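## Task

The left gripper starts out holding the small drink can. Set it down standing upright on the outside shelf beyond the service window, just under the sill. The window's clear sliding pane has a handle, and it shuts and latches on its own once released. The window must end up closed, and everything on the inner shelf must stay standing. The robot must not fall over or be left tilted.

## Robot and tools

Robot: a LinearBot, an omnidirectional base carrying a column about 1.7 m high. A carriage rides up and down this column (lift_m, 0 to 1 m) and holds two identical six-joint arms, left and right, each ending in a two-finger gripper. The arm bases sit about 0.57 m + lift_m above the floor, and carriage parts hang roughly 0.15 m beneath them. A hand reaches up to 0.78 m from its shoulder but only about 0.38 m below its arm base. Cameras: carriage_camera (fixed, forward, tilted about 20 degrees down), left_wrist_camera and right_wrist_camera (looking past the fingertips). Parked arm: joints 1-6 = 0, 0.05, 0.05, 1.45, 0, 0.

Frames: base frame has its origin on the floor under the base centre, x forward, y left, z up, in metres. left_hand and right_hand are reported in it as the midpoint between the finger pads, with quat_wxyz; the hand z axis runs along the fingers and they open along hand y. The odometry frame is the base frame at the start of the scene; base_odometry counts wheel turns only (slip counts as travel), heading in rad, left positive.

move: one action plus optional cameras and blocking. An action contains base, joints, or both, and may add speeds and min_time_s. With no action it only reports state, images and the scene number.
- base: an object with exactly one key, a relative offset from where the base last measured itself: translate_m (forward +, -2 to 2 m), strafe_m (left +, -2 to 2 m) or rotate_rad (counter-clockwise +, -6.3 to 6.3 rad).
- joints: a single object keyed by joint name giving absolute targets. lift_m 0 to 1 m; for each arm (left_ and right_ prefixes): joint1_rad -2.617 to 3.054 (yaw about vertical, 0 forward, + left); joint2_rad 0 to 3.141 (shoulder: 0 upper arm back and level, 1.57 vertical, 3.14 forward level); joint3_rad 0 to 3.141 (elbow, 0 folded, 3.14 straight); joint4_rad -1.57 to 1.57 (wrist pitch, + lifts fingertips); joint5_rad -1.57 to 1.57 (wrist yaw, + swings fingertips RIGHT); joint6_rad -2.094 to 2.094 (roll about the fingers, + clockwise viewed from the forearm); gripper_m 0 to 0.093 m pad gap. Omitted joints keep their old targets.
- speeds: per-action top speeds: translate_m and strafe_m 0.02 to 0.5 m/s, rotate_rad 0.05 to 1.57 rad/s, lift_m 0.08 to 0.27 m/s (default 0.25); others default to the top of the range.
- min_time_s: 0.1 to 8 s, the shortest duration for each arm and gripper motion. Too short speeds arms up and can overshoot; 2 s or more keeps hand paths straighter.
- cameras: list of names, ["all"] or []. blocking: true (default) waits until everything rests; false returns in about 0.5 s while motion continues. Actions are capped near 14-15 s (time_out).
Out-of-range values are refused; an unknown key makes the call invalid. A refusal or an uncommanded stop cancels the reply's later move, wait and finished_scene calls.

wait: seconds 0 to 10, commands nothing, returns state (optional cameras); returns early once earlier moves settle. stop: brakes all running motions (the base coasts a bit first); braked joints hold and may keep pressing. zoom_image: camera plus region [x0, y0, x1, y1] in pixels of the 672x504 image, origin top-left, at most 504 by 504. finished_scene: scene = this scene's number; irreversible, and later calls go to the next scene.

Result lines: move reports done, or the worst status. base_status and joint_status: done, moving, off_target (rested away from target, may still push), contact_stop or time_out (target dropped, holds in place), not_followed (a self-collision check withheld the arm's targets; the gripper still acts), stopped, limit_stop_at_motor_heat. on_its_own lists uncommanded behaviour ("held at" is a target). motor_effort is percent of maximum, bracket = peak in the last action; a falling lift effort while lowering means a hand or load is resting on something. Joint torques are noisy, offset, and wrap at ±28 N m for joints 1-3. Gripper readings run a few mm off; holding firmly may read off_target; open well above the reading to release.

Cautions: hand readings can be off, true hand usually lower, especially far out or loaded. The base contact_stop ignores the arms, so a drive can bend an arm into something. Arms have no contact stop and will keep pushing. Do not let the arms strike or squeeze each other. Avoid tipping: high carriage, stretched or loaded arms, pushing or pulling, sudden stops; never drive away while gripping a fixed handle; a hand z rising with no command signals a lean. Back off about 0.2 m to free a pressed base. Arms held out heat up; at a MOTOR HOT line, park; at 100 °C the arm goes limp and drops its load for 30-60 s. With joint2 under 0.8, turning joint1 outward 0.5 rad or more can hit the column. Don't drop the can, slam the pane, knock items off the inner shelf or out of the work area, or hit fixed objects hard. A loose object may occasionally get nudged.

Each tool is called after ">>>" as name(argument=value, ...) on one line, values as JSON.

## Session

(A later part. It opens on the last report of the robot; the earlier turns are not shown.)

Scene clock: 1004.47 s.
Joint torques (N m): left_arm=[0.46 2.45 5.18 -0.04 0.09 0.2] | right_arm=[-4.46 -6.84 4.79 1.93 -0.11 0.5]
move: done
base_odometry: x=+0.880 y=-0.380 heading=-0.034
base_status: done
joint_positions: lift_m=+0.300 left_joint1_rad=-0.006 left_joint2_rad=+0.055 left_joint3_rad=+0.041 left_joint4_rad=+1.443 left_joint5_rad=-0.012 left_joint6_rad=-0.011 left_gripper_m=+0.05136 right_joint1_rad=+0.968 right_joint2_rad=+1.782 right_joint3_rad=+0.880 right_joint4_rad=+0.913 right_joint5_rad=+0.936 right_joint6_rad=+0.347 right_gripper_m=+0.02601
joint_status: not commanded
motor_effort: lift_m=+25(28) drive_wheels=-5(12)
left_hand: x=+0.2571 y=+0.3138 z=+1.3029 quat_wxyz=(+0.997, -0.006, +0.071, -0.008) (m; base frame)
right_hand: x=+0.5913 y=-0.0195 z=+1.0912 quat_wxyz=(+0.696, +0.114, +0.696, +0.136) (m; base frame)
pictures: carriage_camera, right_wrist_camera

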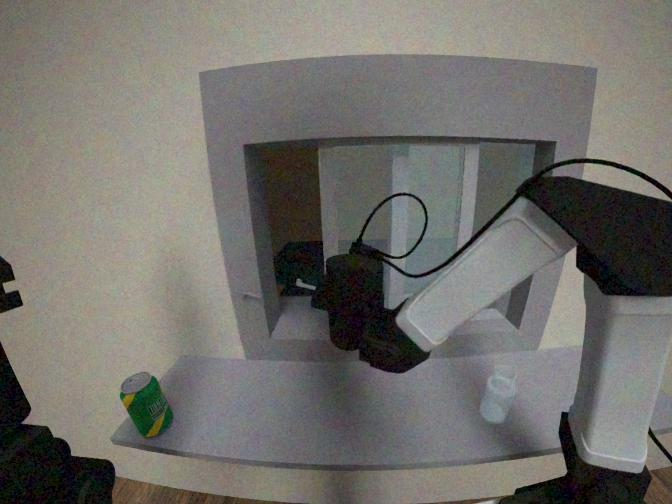

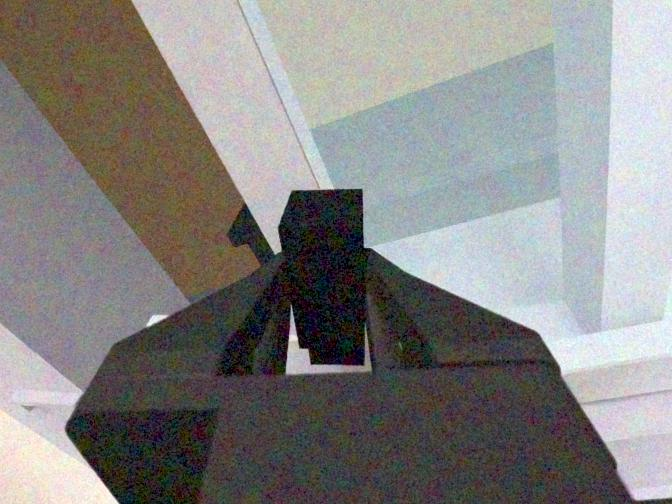

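>>> move(base={"strafe_m": -0.11}, speeds={"strafe_m": 0.08}, cameras=["carriage_camera", "right_wrist_camera"])

Scene clock: 1009.40 s.
Joint torques (N m): left_arm=[0.44 2.55 5.29 -0.06 0.09 0.2] | right_arm=[-6.32 -6.52 4.89 1.82 0.04 0.57]
move: done
base_odometry: x=+0.876 y=-0.490 heading=-0.034
base_status: done
joint_positions: lift_m=+0.300 left_joint1_rad=-0.006 left_joint2_rad=+0.055 left_joint3_rad=+0.041 left_joint4_rad=+1.443 left_joint5_rad=-0.012 left_joint6_rad=-0.011 left_gripper_m=+0.05136 right_joint1_rad=+0.989 right_joint2_rad=+1.777 right_joint3_rad=+0.879 right_joint4_rad=+0.923 right_joint5_rad=+0.924 right_joint6_rad=+0.340 right_gripper_m=+0.02623
joint_status: not commanded
motor_effort: lift_m=+26(28) drive_wheels=+2(12)
left_hand: x=+0.2571 y=+0.3138 z=+1.3029 quat_wxyz=(+0.997, -0.006, +0.071, -0.008) (m; base frame)
right_hand: x=+0.5844 y=-0.0102 z=+1.0947 quat_wxyz=(+0.696, +0.103, +0.694, +0.150) (m; base frame)
pictures: carriage_camera, right_wrist_camera

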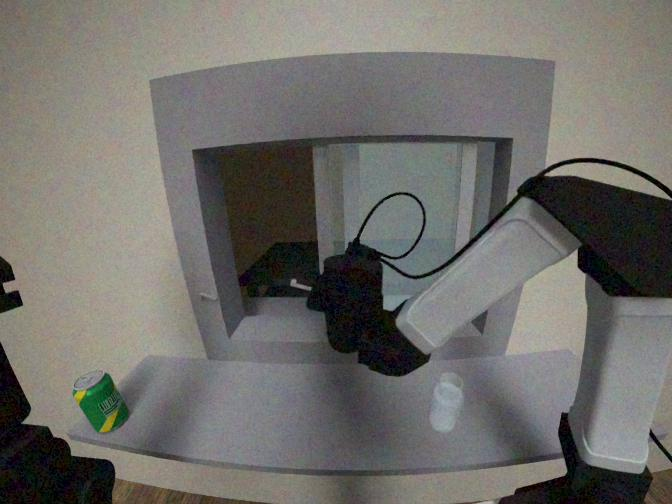

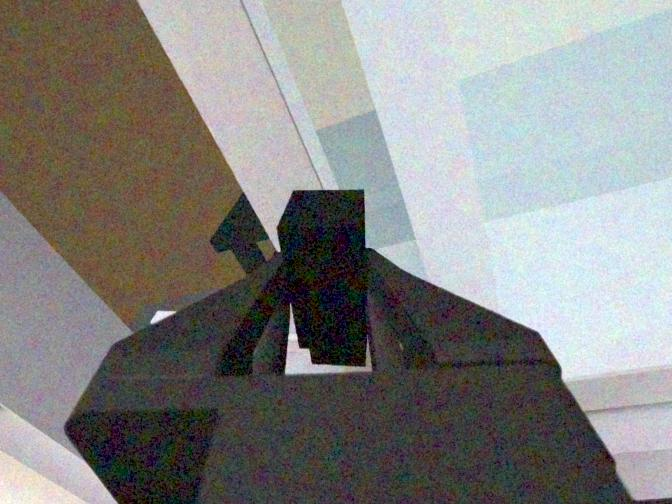

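>>> move(base={"strafe_m": -0.03}, joints={"left_joint1_rad": -0.257, "left_joint2_rad": 1.007, "left_joint3_rad": 1.224, "left_joint4_rad": -0.959, "left_joint5_rad": 0.0, "left_joint6_rad": 0.0}, speeds={"strafe_m": 0.08}, min_time_s=2.0, cameras=["all"])

Scene clock: 1170.77 s.
Joint torques (N m): left_arm=[-0.88 -1.24 8.59 2.51 0.07 0.19] | right_arm=[-6.75 -6.34 5.03 1.81 0.18 0.58]
move: done
base_odometry: x=+0.875 y=-0.519 heading=-0.034
base_status: done
joint_positions: lift_m=+0.300 left_joint1_rad=-0.250 left_joint2_rad=+1.005 left_joint3_rad=+1.189 left_joint4_rad=-0.989 left_joint5_rad=-0.012 left_joint6_rad=-0.011 left_gripper_m=+0.05136 right_joint1_rad=+0.994 right_joint2_rad=+1.776 right_joint3_rad=+0.877 right_joint4_rad=+0.925 right_joint5_rad=+0.910 right_joint6_rad=+0.340 right_gripper_m=+0.02649
joint_status: all done
motor_effort: lift_m=+26(28) drive_wheels=+1(8)
left_hand: x=+0.4918 y=+0.2446 z=+1.1343 quat_wxyz=(+0.371, +0.108, +0.921, -0.043) (m; base frame)
right_hand: x=+0.5825 y=-0.0061 z=+1.0953 quat_wxyz=(+0.695, +0.097, +0.695, +0.157) (m; base frame)
pictures: carriage_camera, left_wrist_camera, right_wrist_camera

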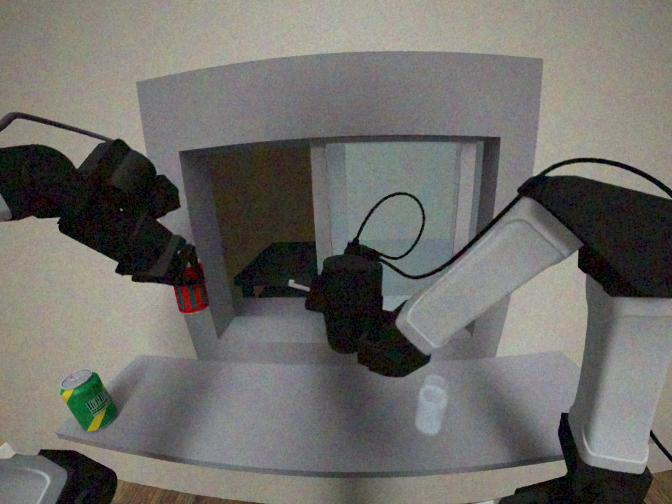

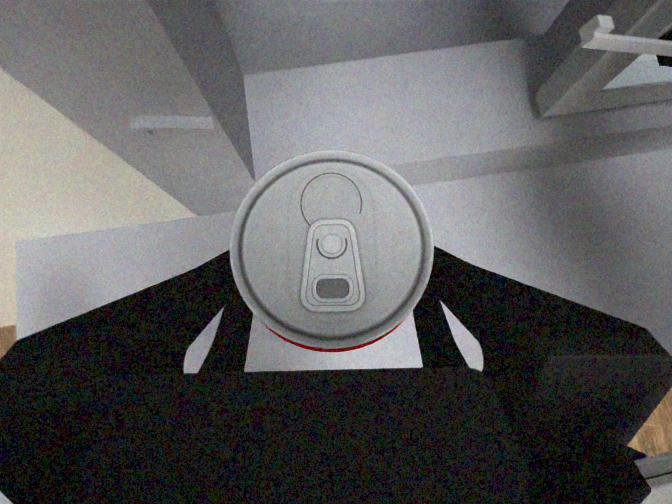

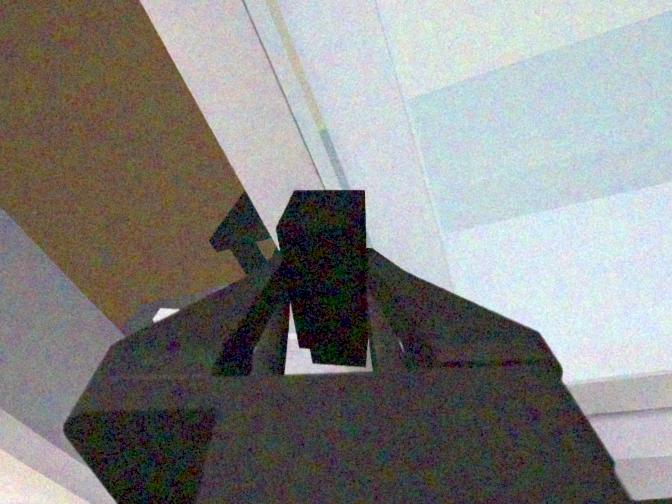

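>>> zoom_image(camera="carriage_camera", region=[160, 130, 360, 380])

>>> zoom_image(camera="left_wrist_camera", region=[168, 0, 672, 260])

Scaled by 2.016 from the camera's 672x504 image, which has a finer 960x720 frame.

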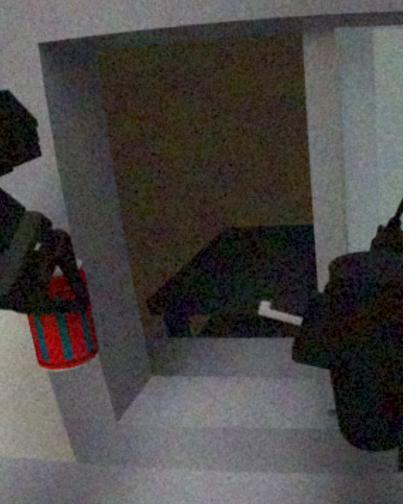

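Scaled by 1.000.

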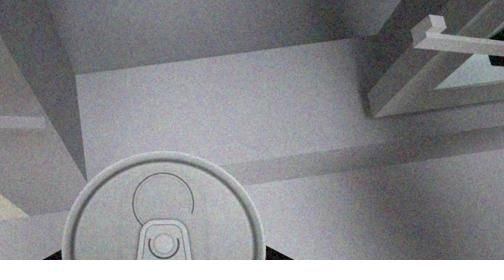

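>>> move(joints={"left_joint1_rad": -0.262, "left_joint2_rad": 1.615, "left_joint3_rad": 1.333, "left_joint4_rad": -0.395}, min_time_s=1.5, cameras=["carriage_camera", "left_wrist_camera"])

>>> move(joints={"left_joint1_rad": -0.262, "left_joint2_rad": 2.411, "left_joint3_rad": 2.200, "left_joint4_rad": -0.465}, min_time_s=2.0, cameras=["carriage_camera", "left_wrist_camera"])

Scene clock: 1227.90 s.
Joint torques (N m): left_arm=[-0.9 -6.12 9.33 2.82 0.09 0.17] | right_arm=[-6.8 -6.32 5.03 1.81 0.17 0.58]
move: off_target
base_odometry: x=+0.875 y=-0.519 heading=-0.034
base_status: not commanded
joint_positions: lift_m=+0.300 left_joint1_rad=-0.255 left_joint2_rad=+1.613 left_joint3_rad=+1.296 left_joint4_rad=-0.448 left_joint5_rad=-0.012 left_joint6_rad=-0.011 left_gripper_m=+0.05136 right_joint1_rad=+0.995 right_joint2_rad=+1.776 right_joint3_rad=+0.877 right_joint4_rad=+0.925 right_joint5_rad=+0.910 right_joint6_rad=+0.340 right_gripper_m=+0.02649
joint_status: left_joint4_rad off_target (ended at -0.448, target -0.395); the others done
motor_effort: lift_m=+27(28) drive_wheels=+1(1)
left_hand: x=+0.6670 y=+0.1976 z=+1.0592 quat_wxyz=(+0.390, +0.109, +0.913, -0.046) (m; base frame)
right_hand: x=+0.5823 y=-0.0060 z=+1.0954 quat_wxyz=(+0.695, +0.097, +0.695, +0.157) (m; base frame)
pictures: carriage_camera, left_wrist_camera

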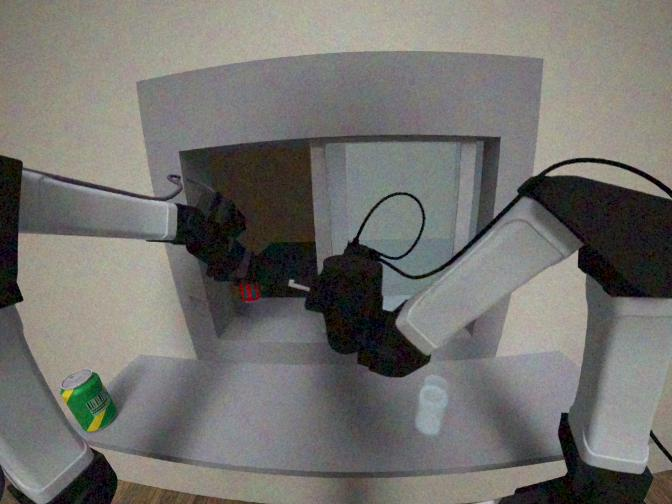

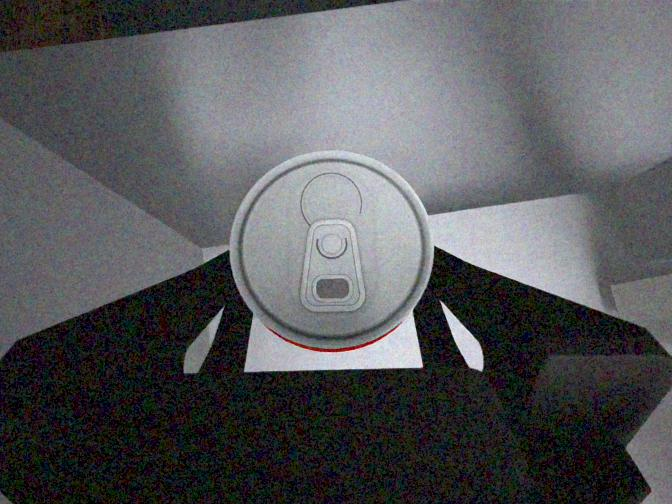

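Scene clock: 1230.20 s.
Joint torques (N m): left_arm=[-0.94 -11.1 9.61 2.64 0.06 0.18] | right_arm=[-6.82 -6.32 5.03 1.8 0.18 0.58]
move: done
base_odometry: x=+0.875 y=-0.519 heading=-0.034
base_status: not commanded
joint_positions: lift_m=+0.300 left_joint1_rad=-0.255 left_joint2_rad=+2.407 left_joint3_rad=+2.163 left_joint4_rad=-0.499 left_joint5_rad=-0.012 left_joint6_rad=-0.011 left_gripper_m=+0.05136 right_joint1_rad=+0.995 right_joint2_rad=+1.776 right_joint3_rad=+0.877 right_joint4_rad=+0.926 right_joint5_rad=+0.910 right_joint6_rad=+0.339 right_gripper_m=+0.02650
joint_status: all done
motor_effort: lift_m=+24(27) drive_wheels=+1(1)
left_hand: x=+0.8501 y=+0.1500 z=+0.9948 quat_wxyz=(+0.399, +0.109, +0.909, -0.048) (m; base frame)
right_hand: x=+0.5822 y=-0.0058 z=+1.0955 quat_wxyz=(+0.695, +0.096, +0.694, +0.158) (m; base frame)
pictures: carriage_camera, left_wrist_camera

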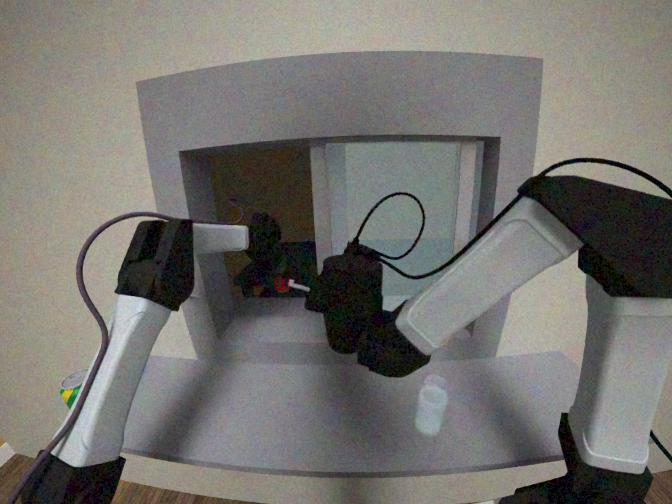

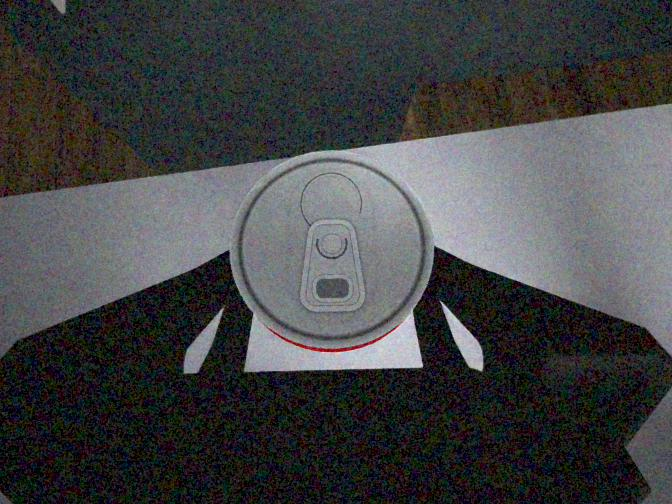

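>>> move(joints={"left_joint2_rad": 2.454, "left_joint3_rad": 2.030, "left_joint4_rad": -0.251}, min_time_s=1.5)

>>> move(joints={"left_joint2_rad": 2.476, "left_joint3_rad": 1.998, "left_joint4_rad": -0.197}, min_time_s=1.2, cameras=["carriage_camera", "left_wrist_camera"])

Scene clock: 1248.27 s.
Joint torques (N m): left_arm=[-0.91 -11.19 6.53 2.86 0.07 0.22] | right_arm=[-6.82 -6.32 5.04 1.8 0.17 0.58]
move: off_target
base_odometry: x=+0.875 y=-0.519 heading=-0.034
base_status: not commanded
joint_positions: lift_m=+0.300 left_joint1_rad=-0.255 left_joint2_rad=+2.449 left_joint3_rad=+2.026 left_joint4_rad=-0.306 left_joint5_rad=-0.012 left_joint6_rad=-0.011 left_gripper_m=+0.05136 right_joint1_rad=+0.995 right_joint2_rad=+1.776 right_joint3_rad=+0.877 right_joint4_rad=+0.926 right_joint5_rad=+0.910 right_joint6_rad=+0.339 right_gripper_m=+0.02650
joint_status: left_joint4_rad off_target (ended at -0.306, target -0.251); the others done
motor_effort: lift_m=+26(27) drive_wheels=+1(1)
left_hand: x=+0.8553 y=+0.1486 z=+0.9438 quat_wxyz=(+0.406, +0.108, +0.906, -0.049) (m; base frame)
right_hand: x=+0.5822 y=-0.0058 z=+1.0955 quat_wxyz=(+0.695, +0.096, +0.694, +0.158) (m; base frame)
pictures: none

Scene clock: 1249.77 s.
Joint torques (N m): left_arm=[-0.95 -11.19 6.67 2.88 0.06 0.2] | right_arm=[-6.83 -6.35 5.04 1.8 0.17 0.58]
move: off_target
base_odometry: x=+0.875 y=-0.519 heading=-0.034
base_status: not commanded
joint_positions: lift_m=+0.300 left_joint1_rad=-0.255 left_joint2_rad=+2.470 left_joint3_rad=+1.994 left_joint4_rad=-0.252 left_joint5_rad=-0.012 left_joint6_rad=-0.011 left_gripper_m=+0.05136 right_joint1_rad=+0.995 right_joint2_rad=+1.776 right_joint3_rad=+0.877 right_joint4_rad=+0.926 right_joint5_rad=+0.910 right_joint6_rad=+0.339 right_gripper_m=+0.02650
joint_status: left_joint4_rad off_target (ended at -0.251, target -0.197); the others done
motor_effort: lift_m=+24(27) drive_wheels=+1(1)
left_hand: x=+0.8563 y=+0.1484 z=+0.9268 quat_wxyz=(+0.406, +0.108, +0.906, -0.049) (m; base frame)
right_hand: x=+0.5822 y=-0.0058 z=+1.0955 quat_wxyz=(+0.695, +0.096, +0.694, +0.158) (m; base frame)
pictures: carriage_camera, left_wrist_camera

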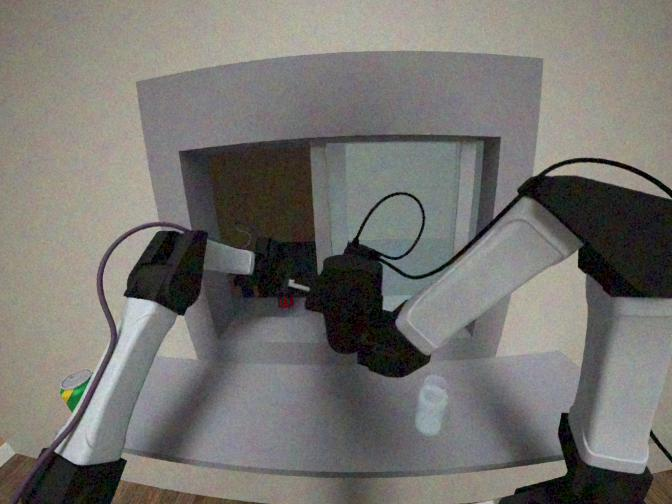

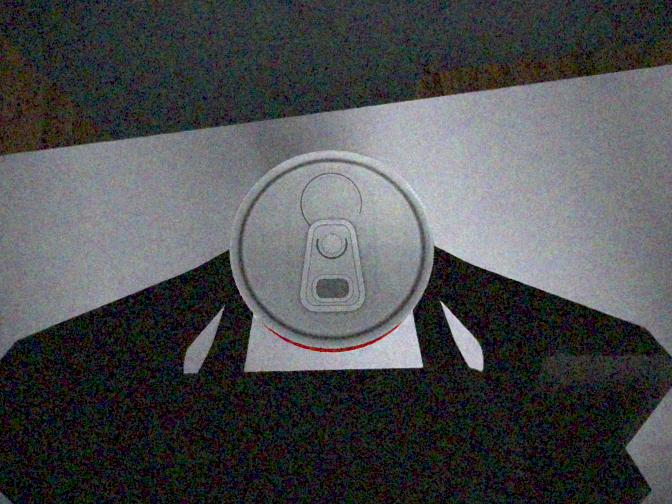

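>>> move(joints={"left_joint2_rad": 2.484, "left_joint3_rad": 1.966, "left_joint4_rad": -0.170}, min_time_s=1.0, cameras=["left_wrist_camera"])

Scene clock: 1256.97 s.
Joint torques (N m): left_arm=[-0.85 -11.23 6.54 2.87 0.07 0.21] | right_arm=[-6.82 -6.32 5.03 1.8 0.17 0.58]
move: off_target
base_odometry: x=+0.875 y=-0.519 heading=-0.034
base_status: not commanded
joint_positions: lift_m=+0.300 left_joint1_rad=-0.255 left_joint2_rad=+2.479 left_joint3_rad=+1.962 left_joint4_rad=-0.224 left_joint5_rad=-0.012 left_joint6_rad=-0.011 left_gripper_m=+0.05136 right_joint1_rad=+0.995 right_joint2_rad=+1.776 right_joint3_rad=+0.877 right_joint4_rad=+0.926 right_joint5_rad=+0.910 right_joint6_rad=+0.339 right_gripper_m=+0.02650
joint_status: left_joint4_rad off_target (ended at -0.224, target -0.170); the others done
motor_effort: lift_m=+25(28) drive_wheels=+1(1)
left_hand: x=+0.8529 y=+0.1492 z=+0.9122 quat_wxyz=(+0.400, +0.109, +0.909, -0.048) (m; base frame)
right_hand: x=+0.5822 y=-0.0058 z=+1.0955 quat_wxyz=(+0.695, +0.096, +0.694, +0.158) (m; base frame)
pictures: left_wrist_camera

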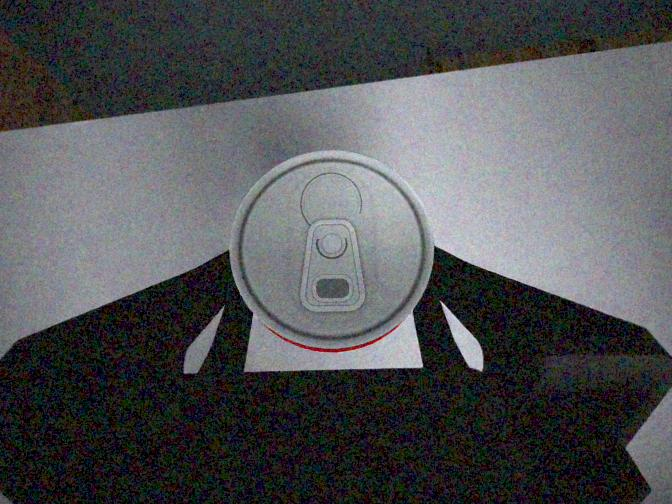

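>>> move(joints={"left_joint2_rad": 2.499, "left_joint3_rad": 1.944, "left_joint4_rad": -0.133}, min_time_s=1.0, cameras=["left_wrist_camera"])

Scene clock: 1263.93 s.
Joint torques (N m): left_arm=[-0.76 -11.28 6.46 2.88 0.04 0.19] | right_arm=[-6.82 -6.34 5.03 1.8 0.17 0.58]
move: off_target
base_odometry: x=+0.875 y=-0.519 heading=-0.034
base_status: not commanded
joint_positions: lift_m=+0.300 left_joint1_rad=-0.255 left_joint2_rad=+2.494 left_joint3_rad=+1.940 left_joint4_rad=-0.187 left_joint5_rad=-0.012 left_joint6_rad=-0.011 left_gripper_m=+0.05136 right_joint1_rad=+0.995 right_joint2_rad=+1.776 right_joint3_rad=+0.877 right_joint4_rad=+0.926 right_joint5_rad=+0.910 right_joint6_rad=+0.339 right_gripper_m=+0.02650
joint_status: left_joint4_rad off_target (ended at -0.187, target -0.133); the others done
motor_effort: lift_m=+26(28) drive_wheels=+1(1)
left_hand: x=+0.8528 y=+0.1493 z=+0.9006 quat_wxyz=(+0.401, +0.109, +0.909, -0.048) (m; base frame)
right_hand: x=+0.5822 y=-0.0058 z=+1.0955 quat_wxyz=(+0.695, +0.096, +0.694, +0.158) (m; base frame)
pictures: left_wrist_camera

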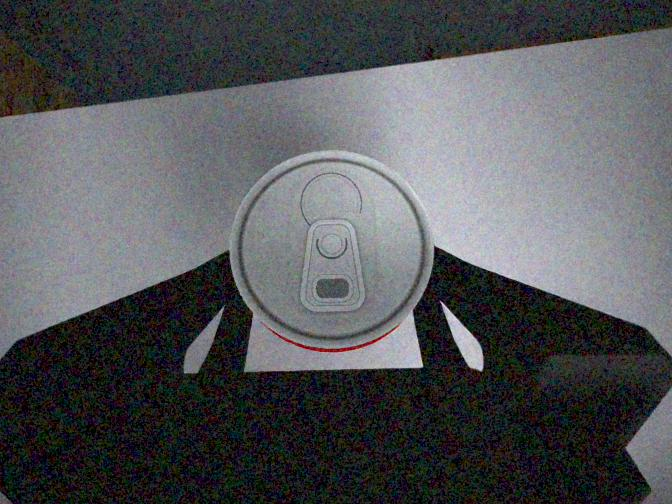

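>>> move(joints={"left_joint2_rad": 2.662, "left_joint3_rad": 2.252, "left_joint4_rad": -0.262}, min_time_s=1.2, cameras=["carriage_camera", "left_wrist_camera"])

Scene clock: 1282.67 s.
Joint torques (N m): left_arm=[-0.94 -11.7 9.13 2.55 0.05 0.15] | right_arm=[-6.83 -6.34 5.04 1.8 0.17 0.58]
move: done
base_odometry: x=+0.875 y=-0.519 heading=-0.034
base_status: not commanded
joint_positions: lift_m=+0.300 left_joint1_rad=-0.255 left_joint2_rad=+2.653 left_joint3_rad=+2.217 left_joint4_rad=-0.286 left_joint5_rad=-0.012 left_joint6_rad=-0.011 left_gripper_m=+0.05136 right_joint1_rad=+0.995 right_joint2_rad=+1.776 right_joint3_rad=+0.877 right_joint4_rad=+0.926 right_joint5_rad=+0.910 right_joint6_rad=+0.339 right_gripper_m=+0.02650
joint_status: all done
motor_effort: lift_m=+25(28) drive_wheels=+1(1)
left_hand: x=+0.8850 y=+0.1409 z=+0.8976 quat_wxyz=(+0.409, +0.108, +0.905, -0.049) (m; base frame)
right_hand: x=+0.5822 y=-0.0058 z=+1.0955 quat_wxyz=(+0.695, +0.096, +0.694, +0.158) (m; base frame)
pictures: carriage_camera, left_wrist_camera

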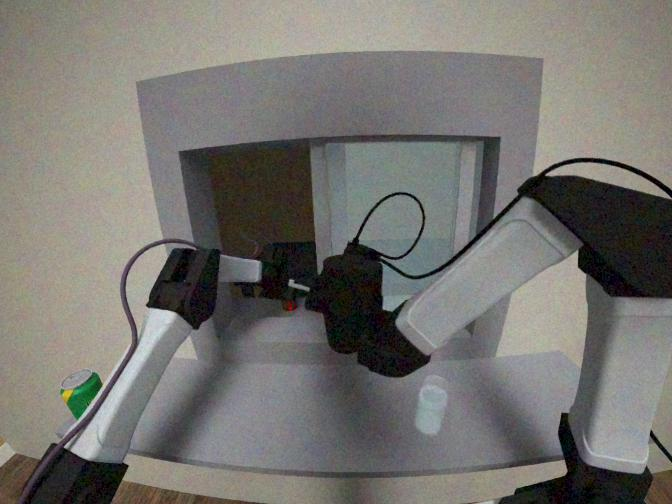

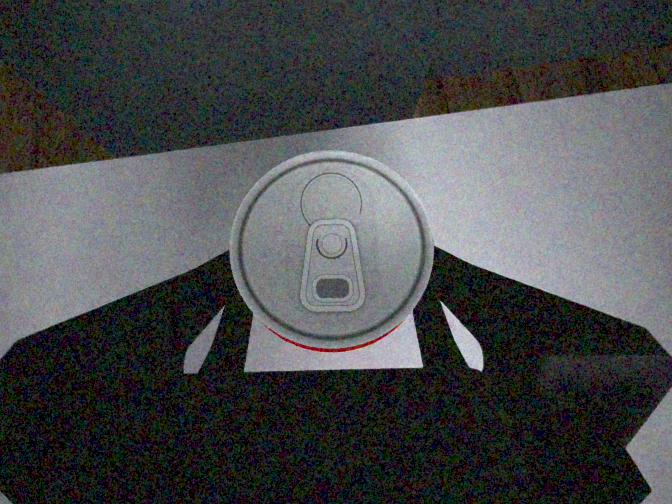

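>>> move(joints={"left_joint2_rad": 2.677, "left_joint3_rad": 2.204, "left_joint4_rad": -0.219}, min_time_s=1.0, cameras=["left_wrist_camera"])

Scene clock: 1296.03 s.
Joint torques (N m): left_arm=[-0.9 -10.96 5.86 2.59 0.05 0.19] | right_arm=[-6.82 -6.34 5.03 1.8 0.17 0.58]
move: done
base_odometry: x=+0.875 y=-0.519 heading=-0.034
base_status: not commanded
joint_positions: lift_m=+0.300 left_joint1_rad=-0.255 left_joint2_rad=+2.658 left_joint3_rad=+2.207 left_joint4_rad=-0.245 left_joint5_rad=-0.012 left_joint6_rad=-0.011 left_gripper_m=+0.05136 right_joint1_rad=+0.995 right_joint2_rad=+1.776 right_joint3_rad=+0.877 right_joint4_rad=+0.926 right_joint5_rad=+0.910 right_joint6_rad=+0.339 right_gripper_m=+0.02650
joint_status: all done
motor_effort: lift_m=+27(28) drive_wheels=+1(1)
left_hand: x=+0.8888 y=+0.1399 z=+0.8971 quat_wxyz=(+0.420, +0.107, +0.899, -0.051) (m; base frame)
right_hand: x=+0.5822 y=-0.0058 z=+1.0955 quat_wxyz=(+0.695, +0.096, +0.694, +0.158) (m; base frame)
pictures: left_wrist_camera

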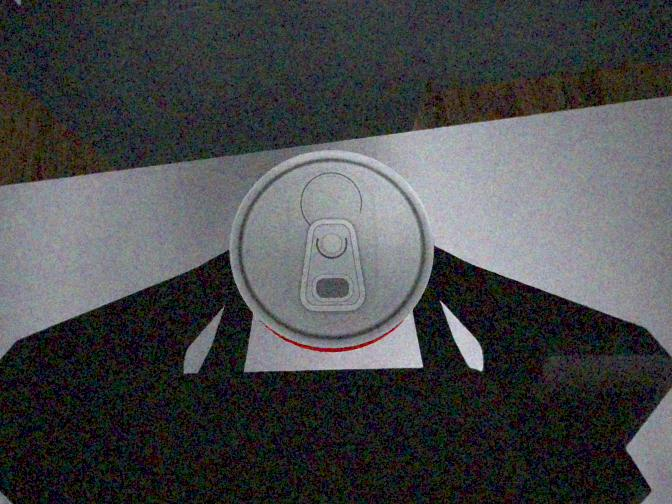

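>>> move(joints={"left_joint2_rad": 2.687, "left_joint3_rad": 2.296, "left_joint4_rad": -0.297}, min_time_s=0.8)

Scene clock: 1324.70 s.
Joint torques (N m): left_arm=[-0.92 -11.66 8.98 2.41 0.05 0.16] | right_arm=[-6.83 -6.35 5.03 1.8 0.17 0.58]
move: done
base_odometry: x=+0.875 y=-0.519 heading=-0.034
base_status: not commanded
joint_positions: lift_m=+0.300 left_joint1_rad=-0.255 left_joint2_rad=+2.676 left_joint3_rad=+2.264 left_joint4_rad=-0.312 left_joint5_rad=-0.012 left_joint6_rad=-0.011 left_gripper_m=+0.05136 right_joint1_rad=+0.995 right_joint2_rad=+1.776 right_joint3_rad=+0.877 right_joint4_rad=+0.926 right_joint5_rad=+0.910 right_joint6_rad=+0.339 right_gripper_m=+0.02650
joint_status: all done
motor_effort: lift_m=+25(28) drive_wheels=+1(1)
left_hand: x=+0.8883 y=+0.1400 z=+0.8974 quat_wxyz=(+0.408, +0.108, +0.905, -0.049) (m; base frame)
right_hand: x=+0.5822 y=-0.0058 z=+1.0955 quat_wxyz=(+0.695, +0.096, +0.694, +0.158) (m; base frame)
pictures: none

>>> move(joints={"left_gripper_m": 0.093}, min_time_s=0.8, cameras=["carriage_camera", "left_wrist_camera"])

Scene clock: 1330.10 s.
Joint torques (N m): left_arm=[-0.8 -11.63 8.54 2.46 0.03 0.18] | right_arm=[-6.84 -6.32 5.04 1.8 0.17 0.58]
move: done
base_odometry: x=+0.875 y=-0.519 heading=-0.034
base_status: not commanded
joint_positions: lift_m=+0.300 left_joint1_rad=-0.255 left_joint2_rad=+2.676 left_joint3_rad=+2.270 left_joint4_rad=-0.312 left_joint5_rad=-0.012 left_joint6_rad=-0.011 left_gripper_m=+0.09294 right_joint1_rad=+0.995 right_joint2_rad=+1.776 right_joint3_rad=+0.877 right_joint4_rad=+0.926 right_joint5_rad=+0.910 right_joint6_rad=+0.339 right_gripper_m=+0.02650
joint_status: all done
motor_effort: lift_m=+25(28) drive_wheels=+1(1)
left_hand: x=+0.8895 y=+0.1397 z=+0.9000 quat_wxyz=(+0.411, +0.108, +0.904, -0.049) (m; base frame)
right_hand: x=+0.5822 y=-0.0058 z=+1.0955 quat_wxyz=(+0.695, +0.096, +0.694, +0.158) (m; base frame)
pictures: carriage_camera, left_wrist_camera

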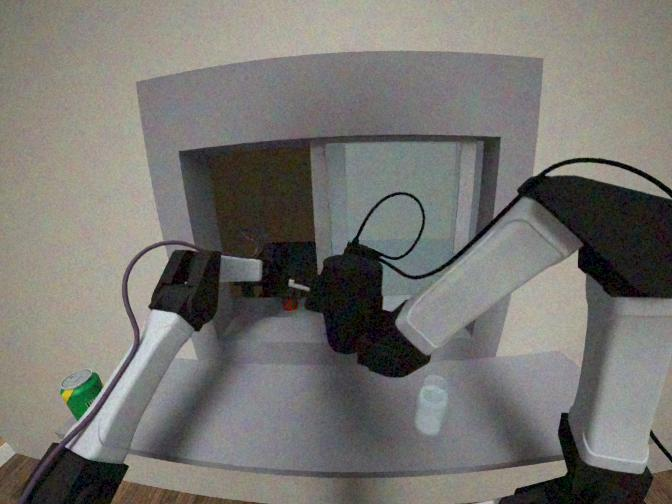

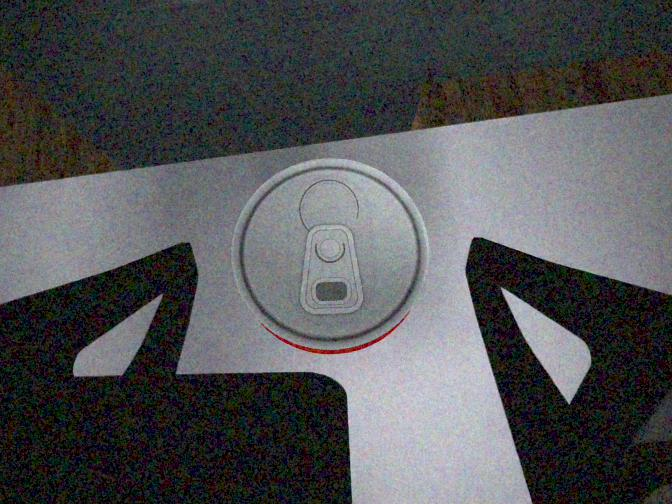

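>>> move(joints={"left_joint2_rad": 2.176, "left_joint3_rad": 1.748, "left_joint4_rad": -0.297}, min_time_s=1.5, cameras=["carriage_camera", "left_wrist_camera"])

>>> move(joints={"left_joint2_rad": 1.417, "left_joint3_rad": 1.271, "left_joint4_rad": -0.57}, min_time_s=1.2, cameras=["left_wrist_camera", "carriage_camera"])

Scene clock: 1348.30 s.
Joint torques (N m): left_arm=[-0.95 -14.2 5.64 2.26 0.06 0.19] | right_arm=[-6.83 -6.34 5.04 1.8 0.17 0.58]
move: done
base_odometry: x=+0.875 y=-0.519 heading=-0.034
base_status: not commanded
joint_positions: lift_m=+0.300 left_joint1_rad=-0.255 left_joint2_rad=+2.225 left_joint3_rad=+1.752 left_joint4_rad=-0.304 left_joint5_rad=-0.012 left_joint6_rad=-0.011 left_gripper_m=+0.09294 right_joint1_rad=+0.995 right_joint2_rad=+1.776 right_joint3_rad=+0.877 right_joint4_rad=+0.926 right_joint5_rad=+0.910 right_joint6_rad=+0.339 right_gripper_m=+0.02650
joint_status: all done
motor_effort: lift_m=+24(27) drive_wheels=+1(1)
left_hand: x=+0.8039 y=+0.1620 z=+0.9640 quat_wxyz=(+0.384, +0.110, +0.916, -0.046) (m; base frame)
right_hand: x=+0.5822 y=-0.0058 z=+1.0955 quat_wxyz=(+0.695, +0.096, +0.694, +0.158) (m; base frame)
pictures: carriage_camera, left_wrist_camera

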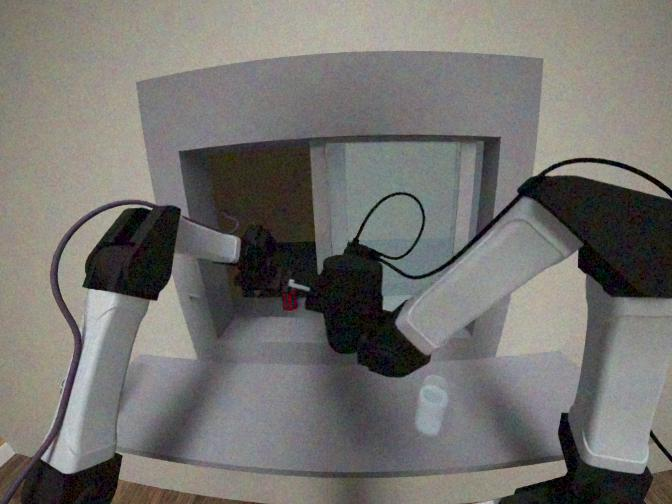

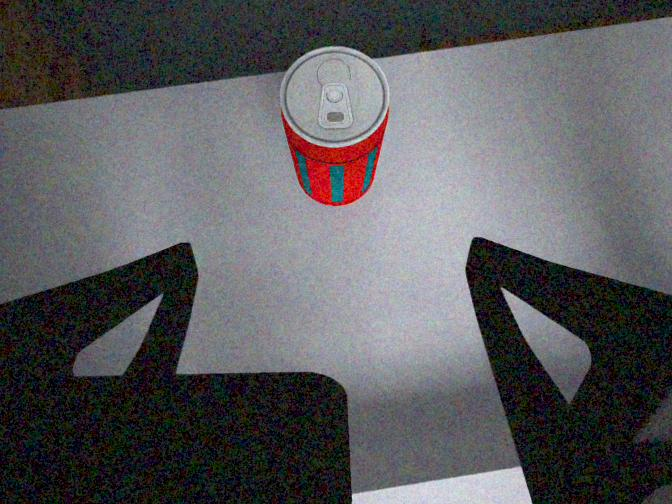

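Scene clock: 1349.83 s.
Joint torques (N m): left_arm=[-0.92 -7.04 5.89 2.24 0.04 0.18] | right_arm=[-6.83 -6.34 5.04 1.8 0.16 0.58]
move: done
base_odometry: x=+0.875 y=-0.519 heading=-0.034
base_status: not commanded
joint_positions: lift_m=+0.300 left_joint1_rad=-0.255 left_joint2_rad=+1.442 left_joint3_rad=+1.274 left_joint4_rad=-0.568 left_joint5_rad=-0.012 left_joint6_rad=-0.011 left_gripper_m=+0.09294 right_joint1_rad=+0.995 right_joint2_rad=+1.776 right_joint3_rad=+0.877 right_joint4_rad=+0.926 right_joint5_rad=+0.910 right_joint6_rad=+0.339 right_gripper_m=+0.02650
joint_status: all done
motor_effort: lift_m=+26(27) drive_wheels=+1(1)
left_hand: x=+0.6283 y=+0.2077 z=+1.1000 quat_wxyz=(+0.403, +0.109, +0.908, -0.048) (m; base frame)
right_hand: x=+0.5822 y=-0.0058 z=+1.0955 quat_wxyz=(+0.695, +0.096, +0.694, +0.158) (m; base frame)
pictures: carriage_camera, left_wrist_camera

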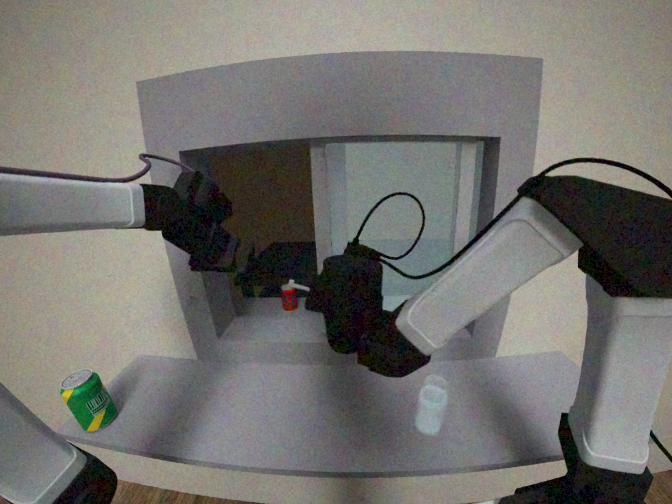

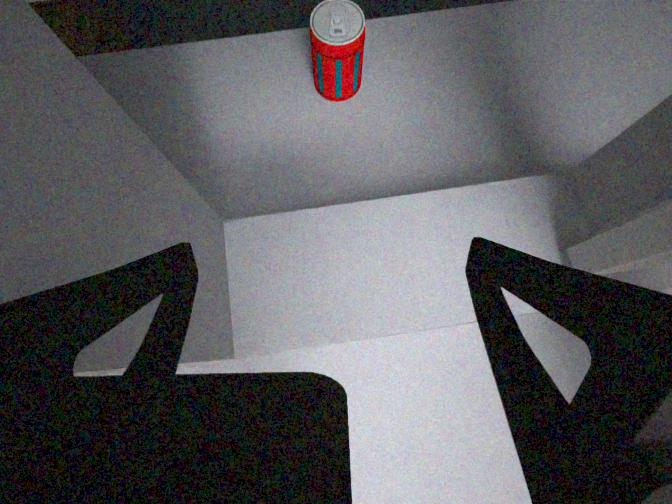

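>>> move(joints={"left_joint1_rad": 0.0, "left_joint2_rad": 0.05, "left_joint3_rad": 0.05, "left_joint4_rad": 1.45, "left_joint5_rad": 0.0, "left_joint6_rad": 0.0})

>>> move(base={"strafe_m": 0.25}, speeds={"strafe_m": 0.1}, cameras=["carriage_camera", "right_wrist_camera"])

Scene clock: 1372.63 s.
Joint torques (N m): left_arm=[0.47 2.32 4.07 -0.08 0.08 0.2] | right_arm=[-6.83 -6.32 5.04 1.8 0.17 0.58]
move: done
base_odometry: x=+0.875 y=-0.519 heading=-0.034
base_status: not commanded
joint_positions: lift_m=+0.300 left_joint1_rad=-0.007 left_joint2_rad=+0.057 left_joint3_rad=+0.054 left_joint4_rad=+1.440 left_joint5_rad=-0.012 left_joint6_rad=-0.011 left_gripper_m=+0.09294 right_joint1_rad=+0.995 right_joint2_rad=+1.776 right_joint3_rad=+0.877 right_joint4_rad=+0.926 right_joint5_rad=+0.910 right_joint6_rad=+0.339 right_gripper_m=+0.02650
joint_status: all done
motor_effort: lift_m=+23(28) drive_wheels=+1(1)
left_hand: x=+0.2545 y=+0.3137 z=+1.3064 quat_wxyz=(+0.998, -0.006, +0.067, -0.009) (m; base frame)
right_hand: x=+0.5822 y=-0.0058 z=+1.0955 quat_wxyz=(+0.695, +0.096, +0.694, +0.158) (m; base frame)
pictures: none

Scene clock: 1375.83 s.
Joint torques (N m): left_arm=[0.42 2.4 4.12 -0.08 0.07 0.17] | right_arm=[-1.85 -6.35 5.04 2.17 -0.05 0.54]
move: done
base_odometry: x=+0.884 y=-0.270 heading=-0.034
base_status: done
joint_positions: lift_m=+0.300 left_joint1_rad=-0.006 left_joint2_rad=+0.057 left_joint3_rad=+0.054 left_joint4_rad=+1.443 left_joint5_rad=-0.012 left_joint6_rad=-0.011 left_gripper_m=+0.09294 right_joint1_rad=+0.937 right_joint2_rad=+1.776 right_joint3_rad=+0.877 right_joint4_rad=+0.890 right_joint5_rad=+0.930 right_joint6_rad=+0.343 right_gripper_m=+0.02594
joint_status: not commanded
motor_effort: lift_m=+24(28) drive_wheels=-3(13)
left_hand: x=+0.2540 y=+0.3137 z=+1.3064 quat_wxyz=(+0.998, -0.006, +0.066, -0.008) (m; base frame)
right_hand: x=+0.5995 y=-0.0310 z=+1.0889 quat_wxyz=(+0.695, +0.116, +0.699, +0.120) (m; base frame)
pictures: carriage_camera, right_wrist_camera

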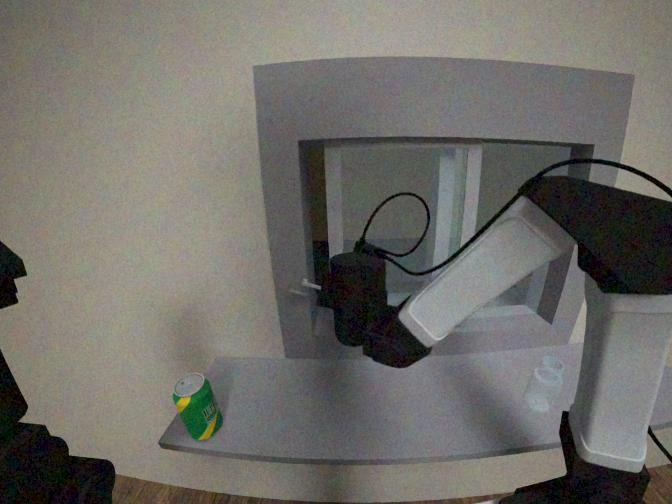

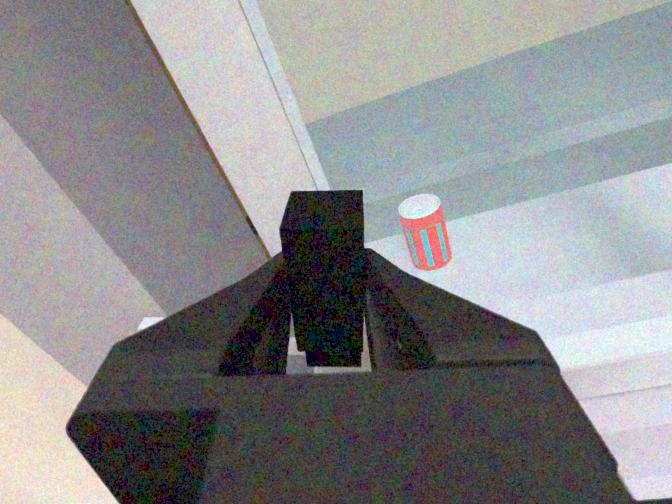

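>>> move(base={"strafe_m": 0.045}, speeds={"strafe_m": 0.06}, cameras=["carriage_camera", "right_wrist_camera"])

Scene clock: 1385.00 s.
Joint torques (N m): left_arm=[0.43 2.28 4.19 -0.09 0.09 0.15] | right_arm=[-0.96 -6.42 5.08 2.27 -0.07 0.53]
move: done
base_odometry: x=+0.886 y=-0.225 heading=-0.035
base_status: done
joint_positions: lift_m=+0.300 left_joint1_rad=-0.006 left_joint2_rad=+0.057 left_joint3_rad=+0.054 left_joint4_rad=+1.443 left_joint5_rad=-0.012 left_joint6_rad=-0.011 left_gripper_m=+0.09294 right_joint1_rad=+0.926 right_joint2_rad=+1.776 right_joint3_rad=+0.877 right_joint4_rad=+0.883 right_joint5_rad=+0.936 right_joint6_rad=+0.344 right_gripper_m=+0.02574
joint_status: not commanded
motor_effort: lift_m=+24(28) drive_wheels=-3(7)
left_hand: x=+0.2539 y=+0.3137 z=+1.3064 quat_wxyz=(+0.998, -0.006, +0.065, -0.008) (m; base frame)
right_hand: x=+0.6025 y=-0.0361 z=+1.0877 quat_wxyz=(+0.695, +0.121, +0.700, +0.113) (m; base frame)
pictures: carriage_camera, right_wrist_camera

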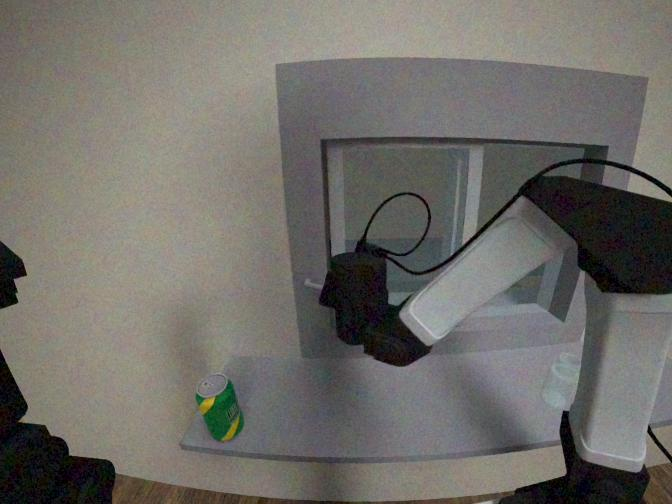

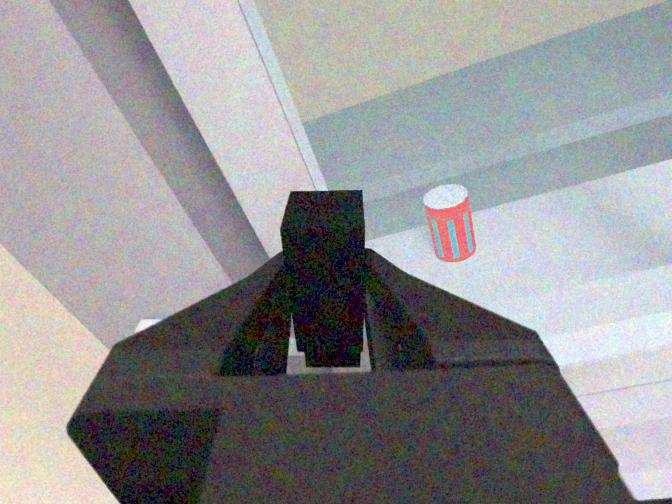

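>>> move(joints={"right_joint1_rad": 0.944, "right_joint6_rad": 0.0}, min_time_s=1.0, cameras=["carriage_camera", "right_wrist_camera"])

Scene clock: 1391.73 s.
Joint torques (N m): left_arm=[0.39 2.33 4.15 -0.08 0.1 0.19] | right_arm=[0.62 -6.35 5.03 2.12 -0.23 -0.69]
move: off_target
base_odometry: x=+0.886 y=-0.225 heading=-0.035
base_status: not commanded
joint_positions: lift_m=+0.300 left_joint1_rad=-0.006 left_joint2_rad=+0.057 left_joint3_rad=+0.054 left_joint4_rad=+1.443 left_joint5_rad=-0.012 left_joint6_rad=-0.011 left_gripper_m=+0.09294 right_joint1_rad=+0.934 right_joint2_rad=+1.776 right_joint3_rad=+0.877 right_joint4_rad=+0.897 right_joint5_rad=+0.949 right_joint6_rad=+0.074 right_gripper_m=+0.02557
joint_status: right_joint6_rad off_target (ended at +0.074, target +0.000); the others done
motor_effort: lift_m=+25(27) drive_wheels=-3(3)
left_hand: x=+0.2539 y=+0.3137 z=+1.3064 quat_wxyz=(+0.998, -0.006, +0.065, -0.008) (m; base frame)
right_hand: x=+0.6002 y=-0.0352 z=+1.0902 quat_wxyz=(+0.706, +0.031, +0.707, +0.020) (m; base frame)
pictures: carriage_camera, right_wrist_camera

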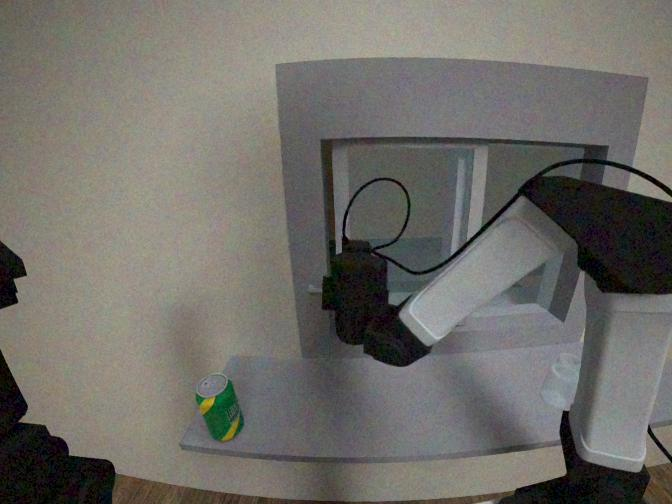

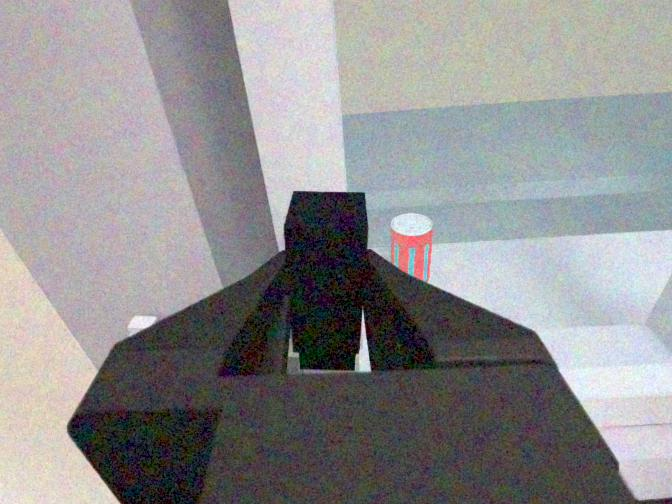

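>>> zoom_image(camera="carriage_camera", region=[270, 230, 400, 360])

>>> zoom_image(camera="right_wrist_camera", region=[0, 200, 400, 500])

Scaled by 3.877 from the camera's 672x504 image, which has a finer 960x720 frame.

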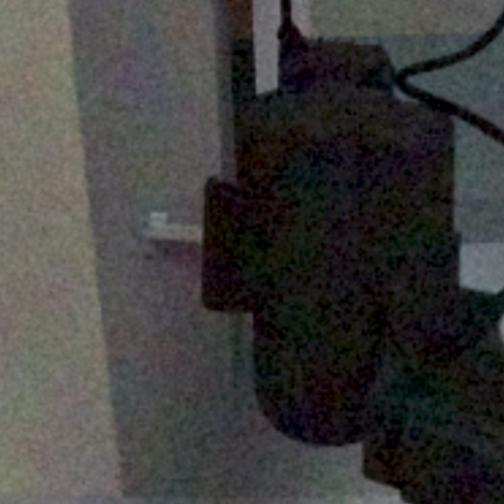

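Scaled by 1.260 from the camera's 672x504 image, which has a finer 960x720 frame.

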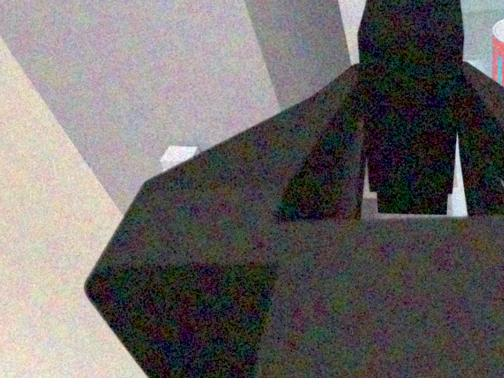

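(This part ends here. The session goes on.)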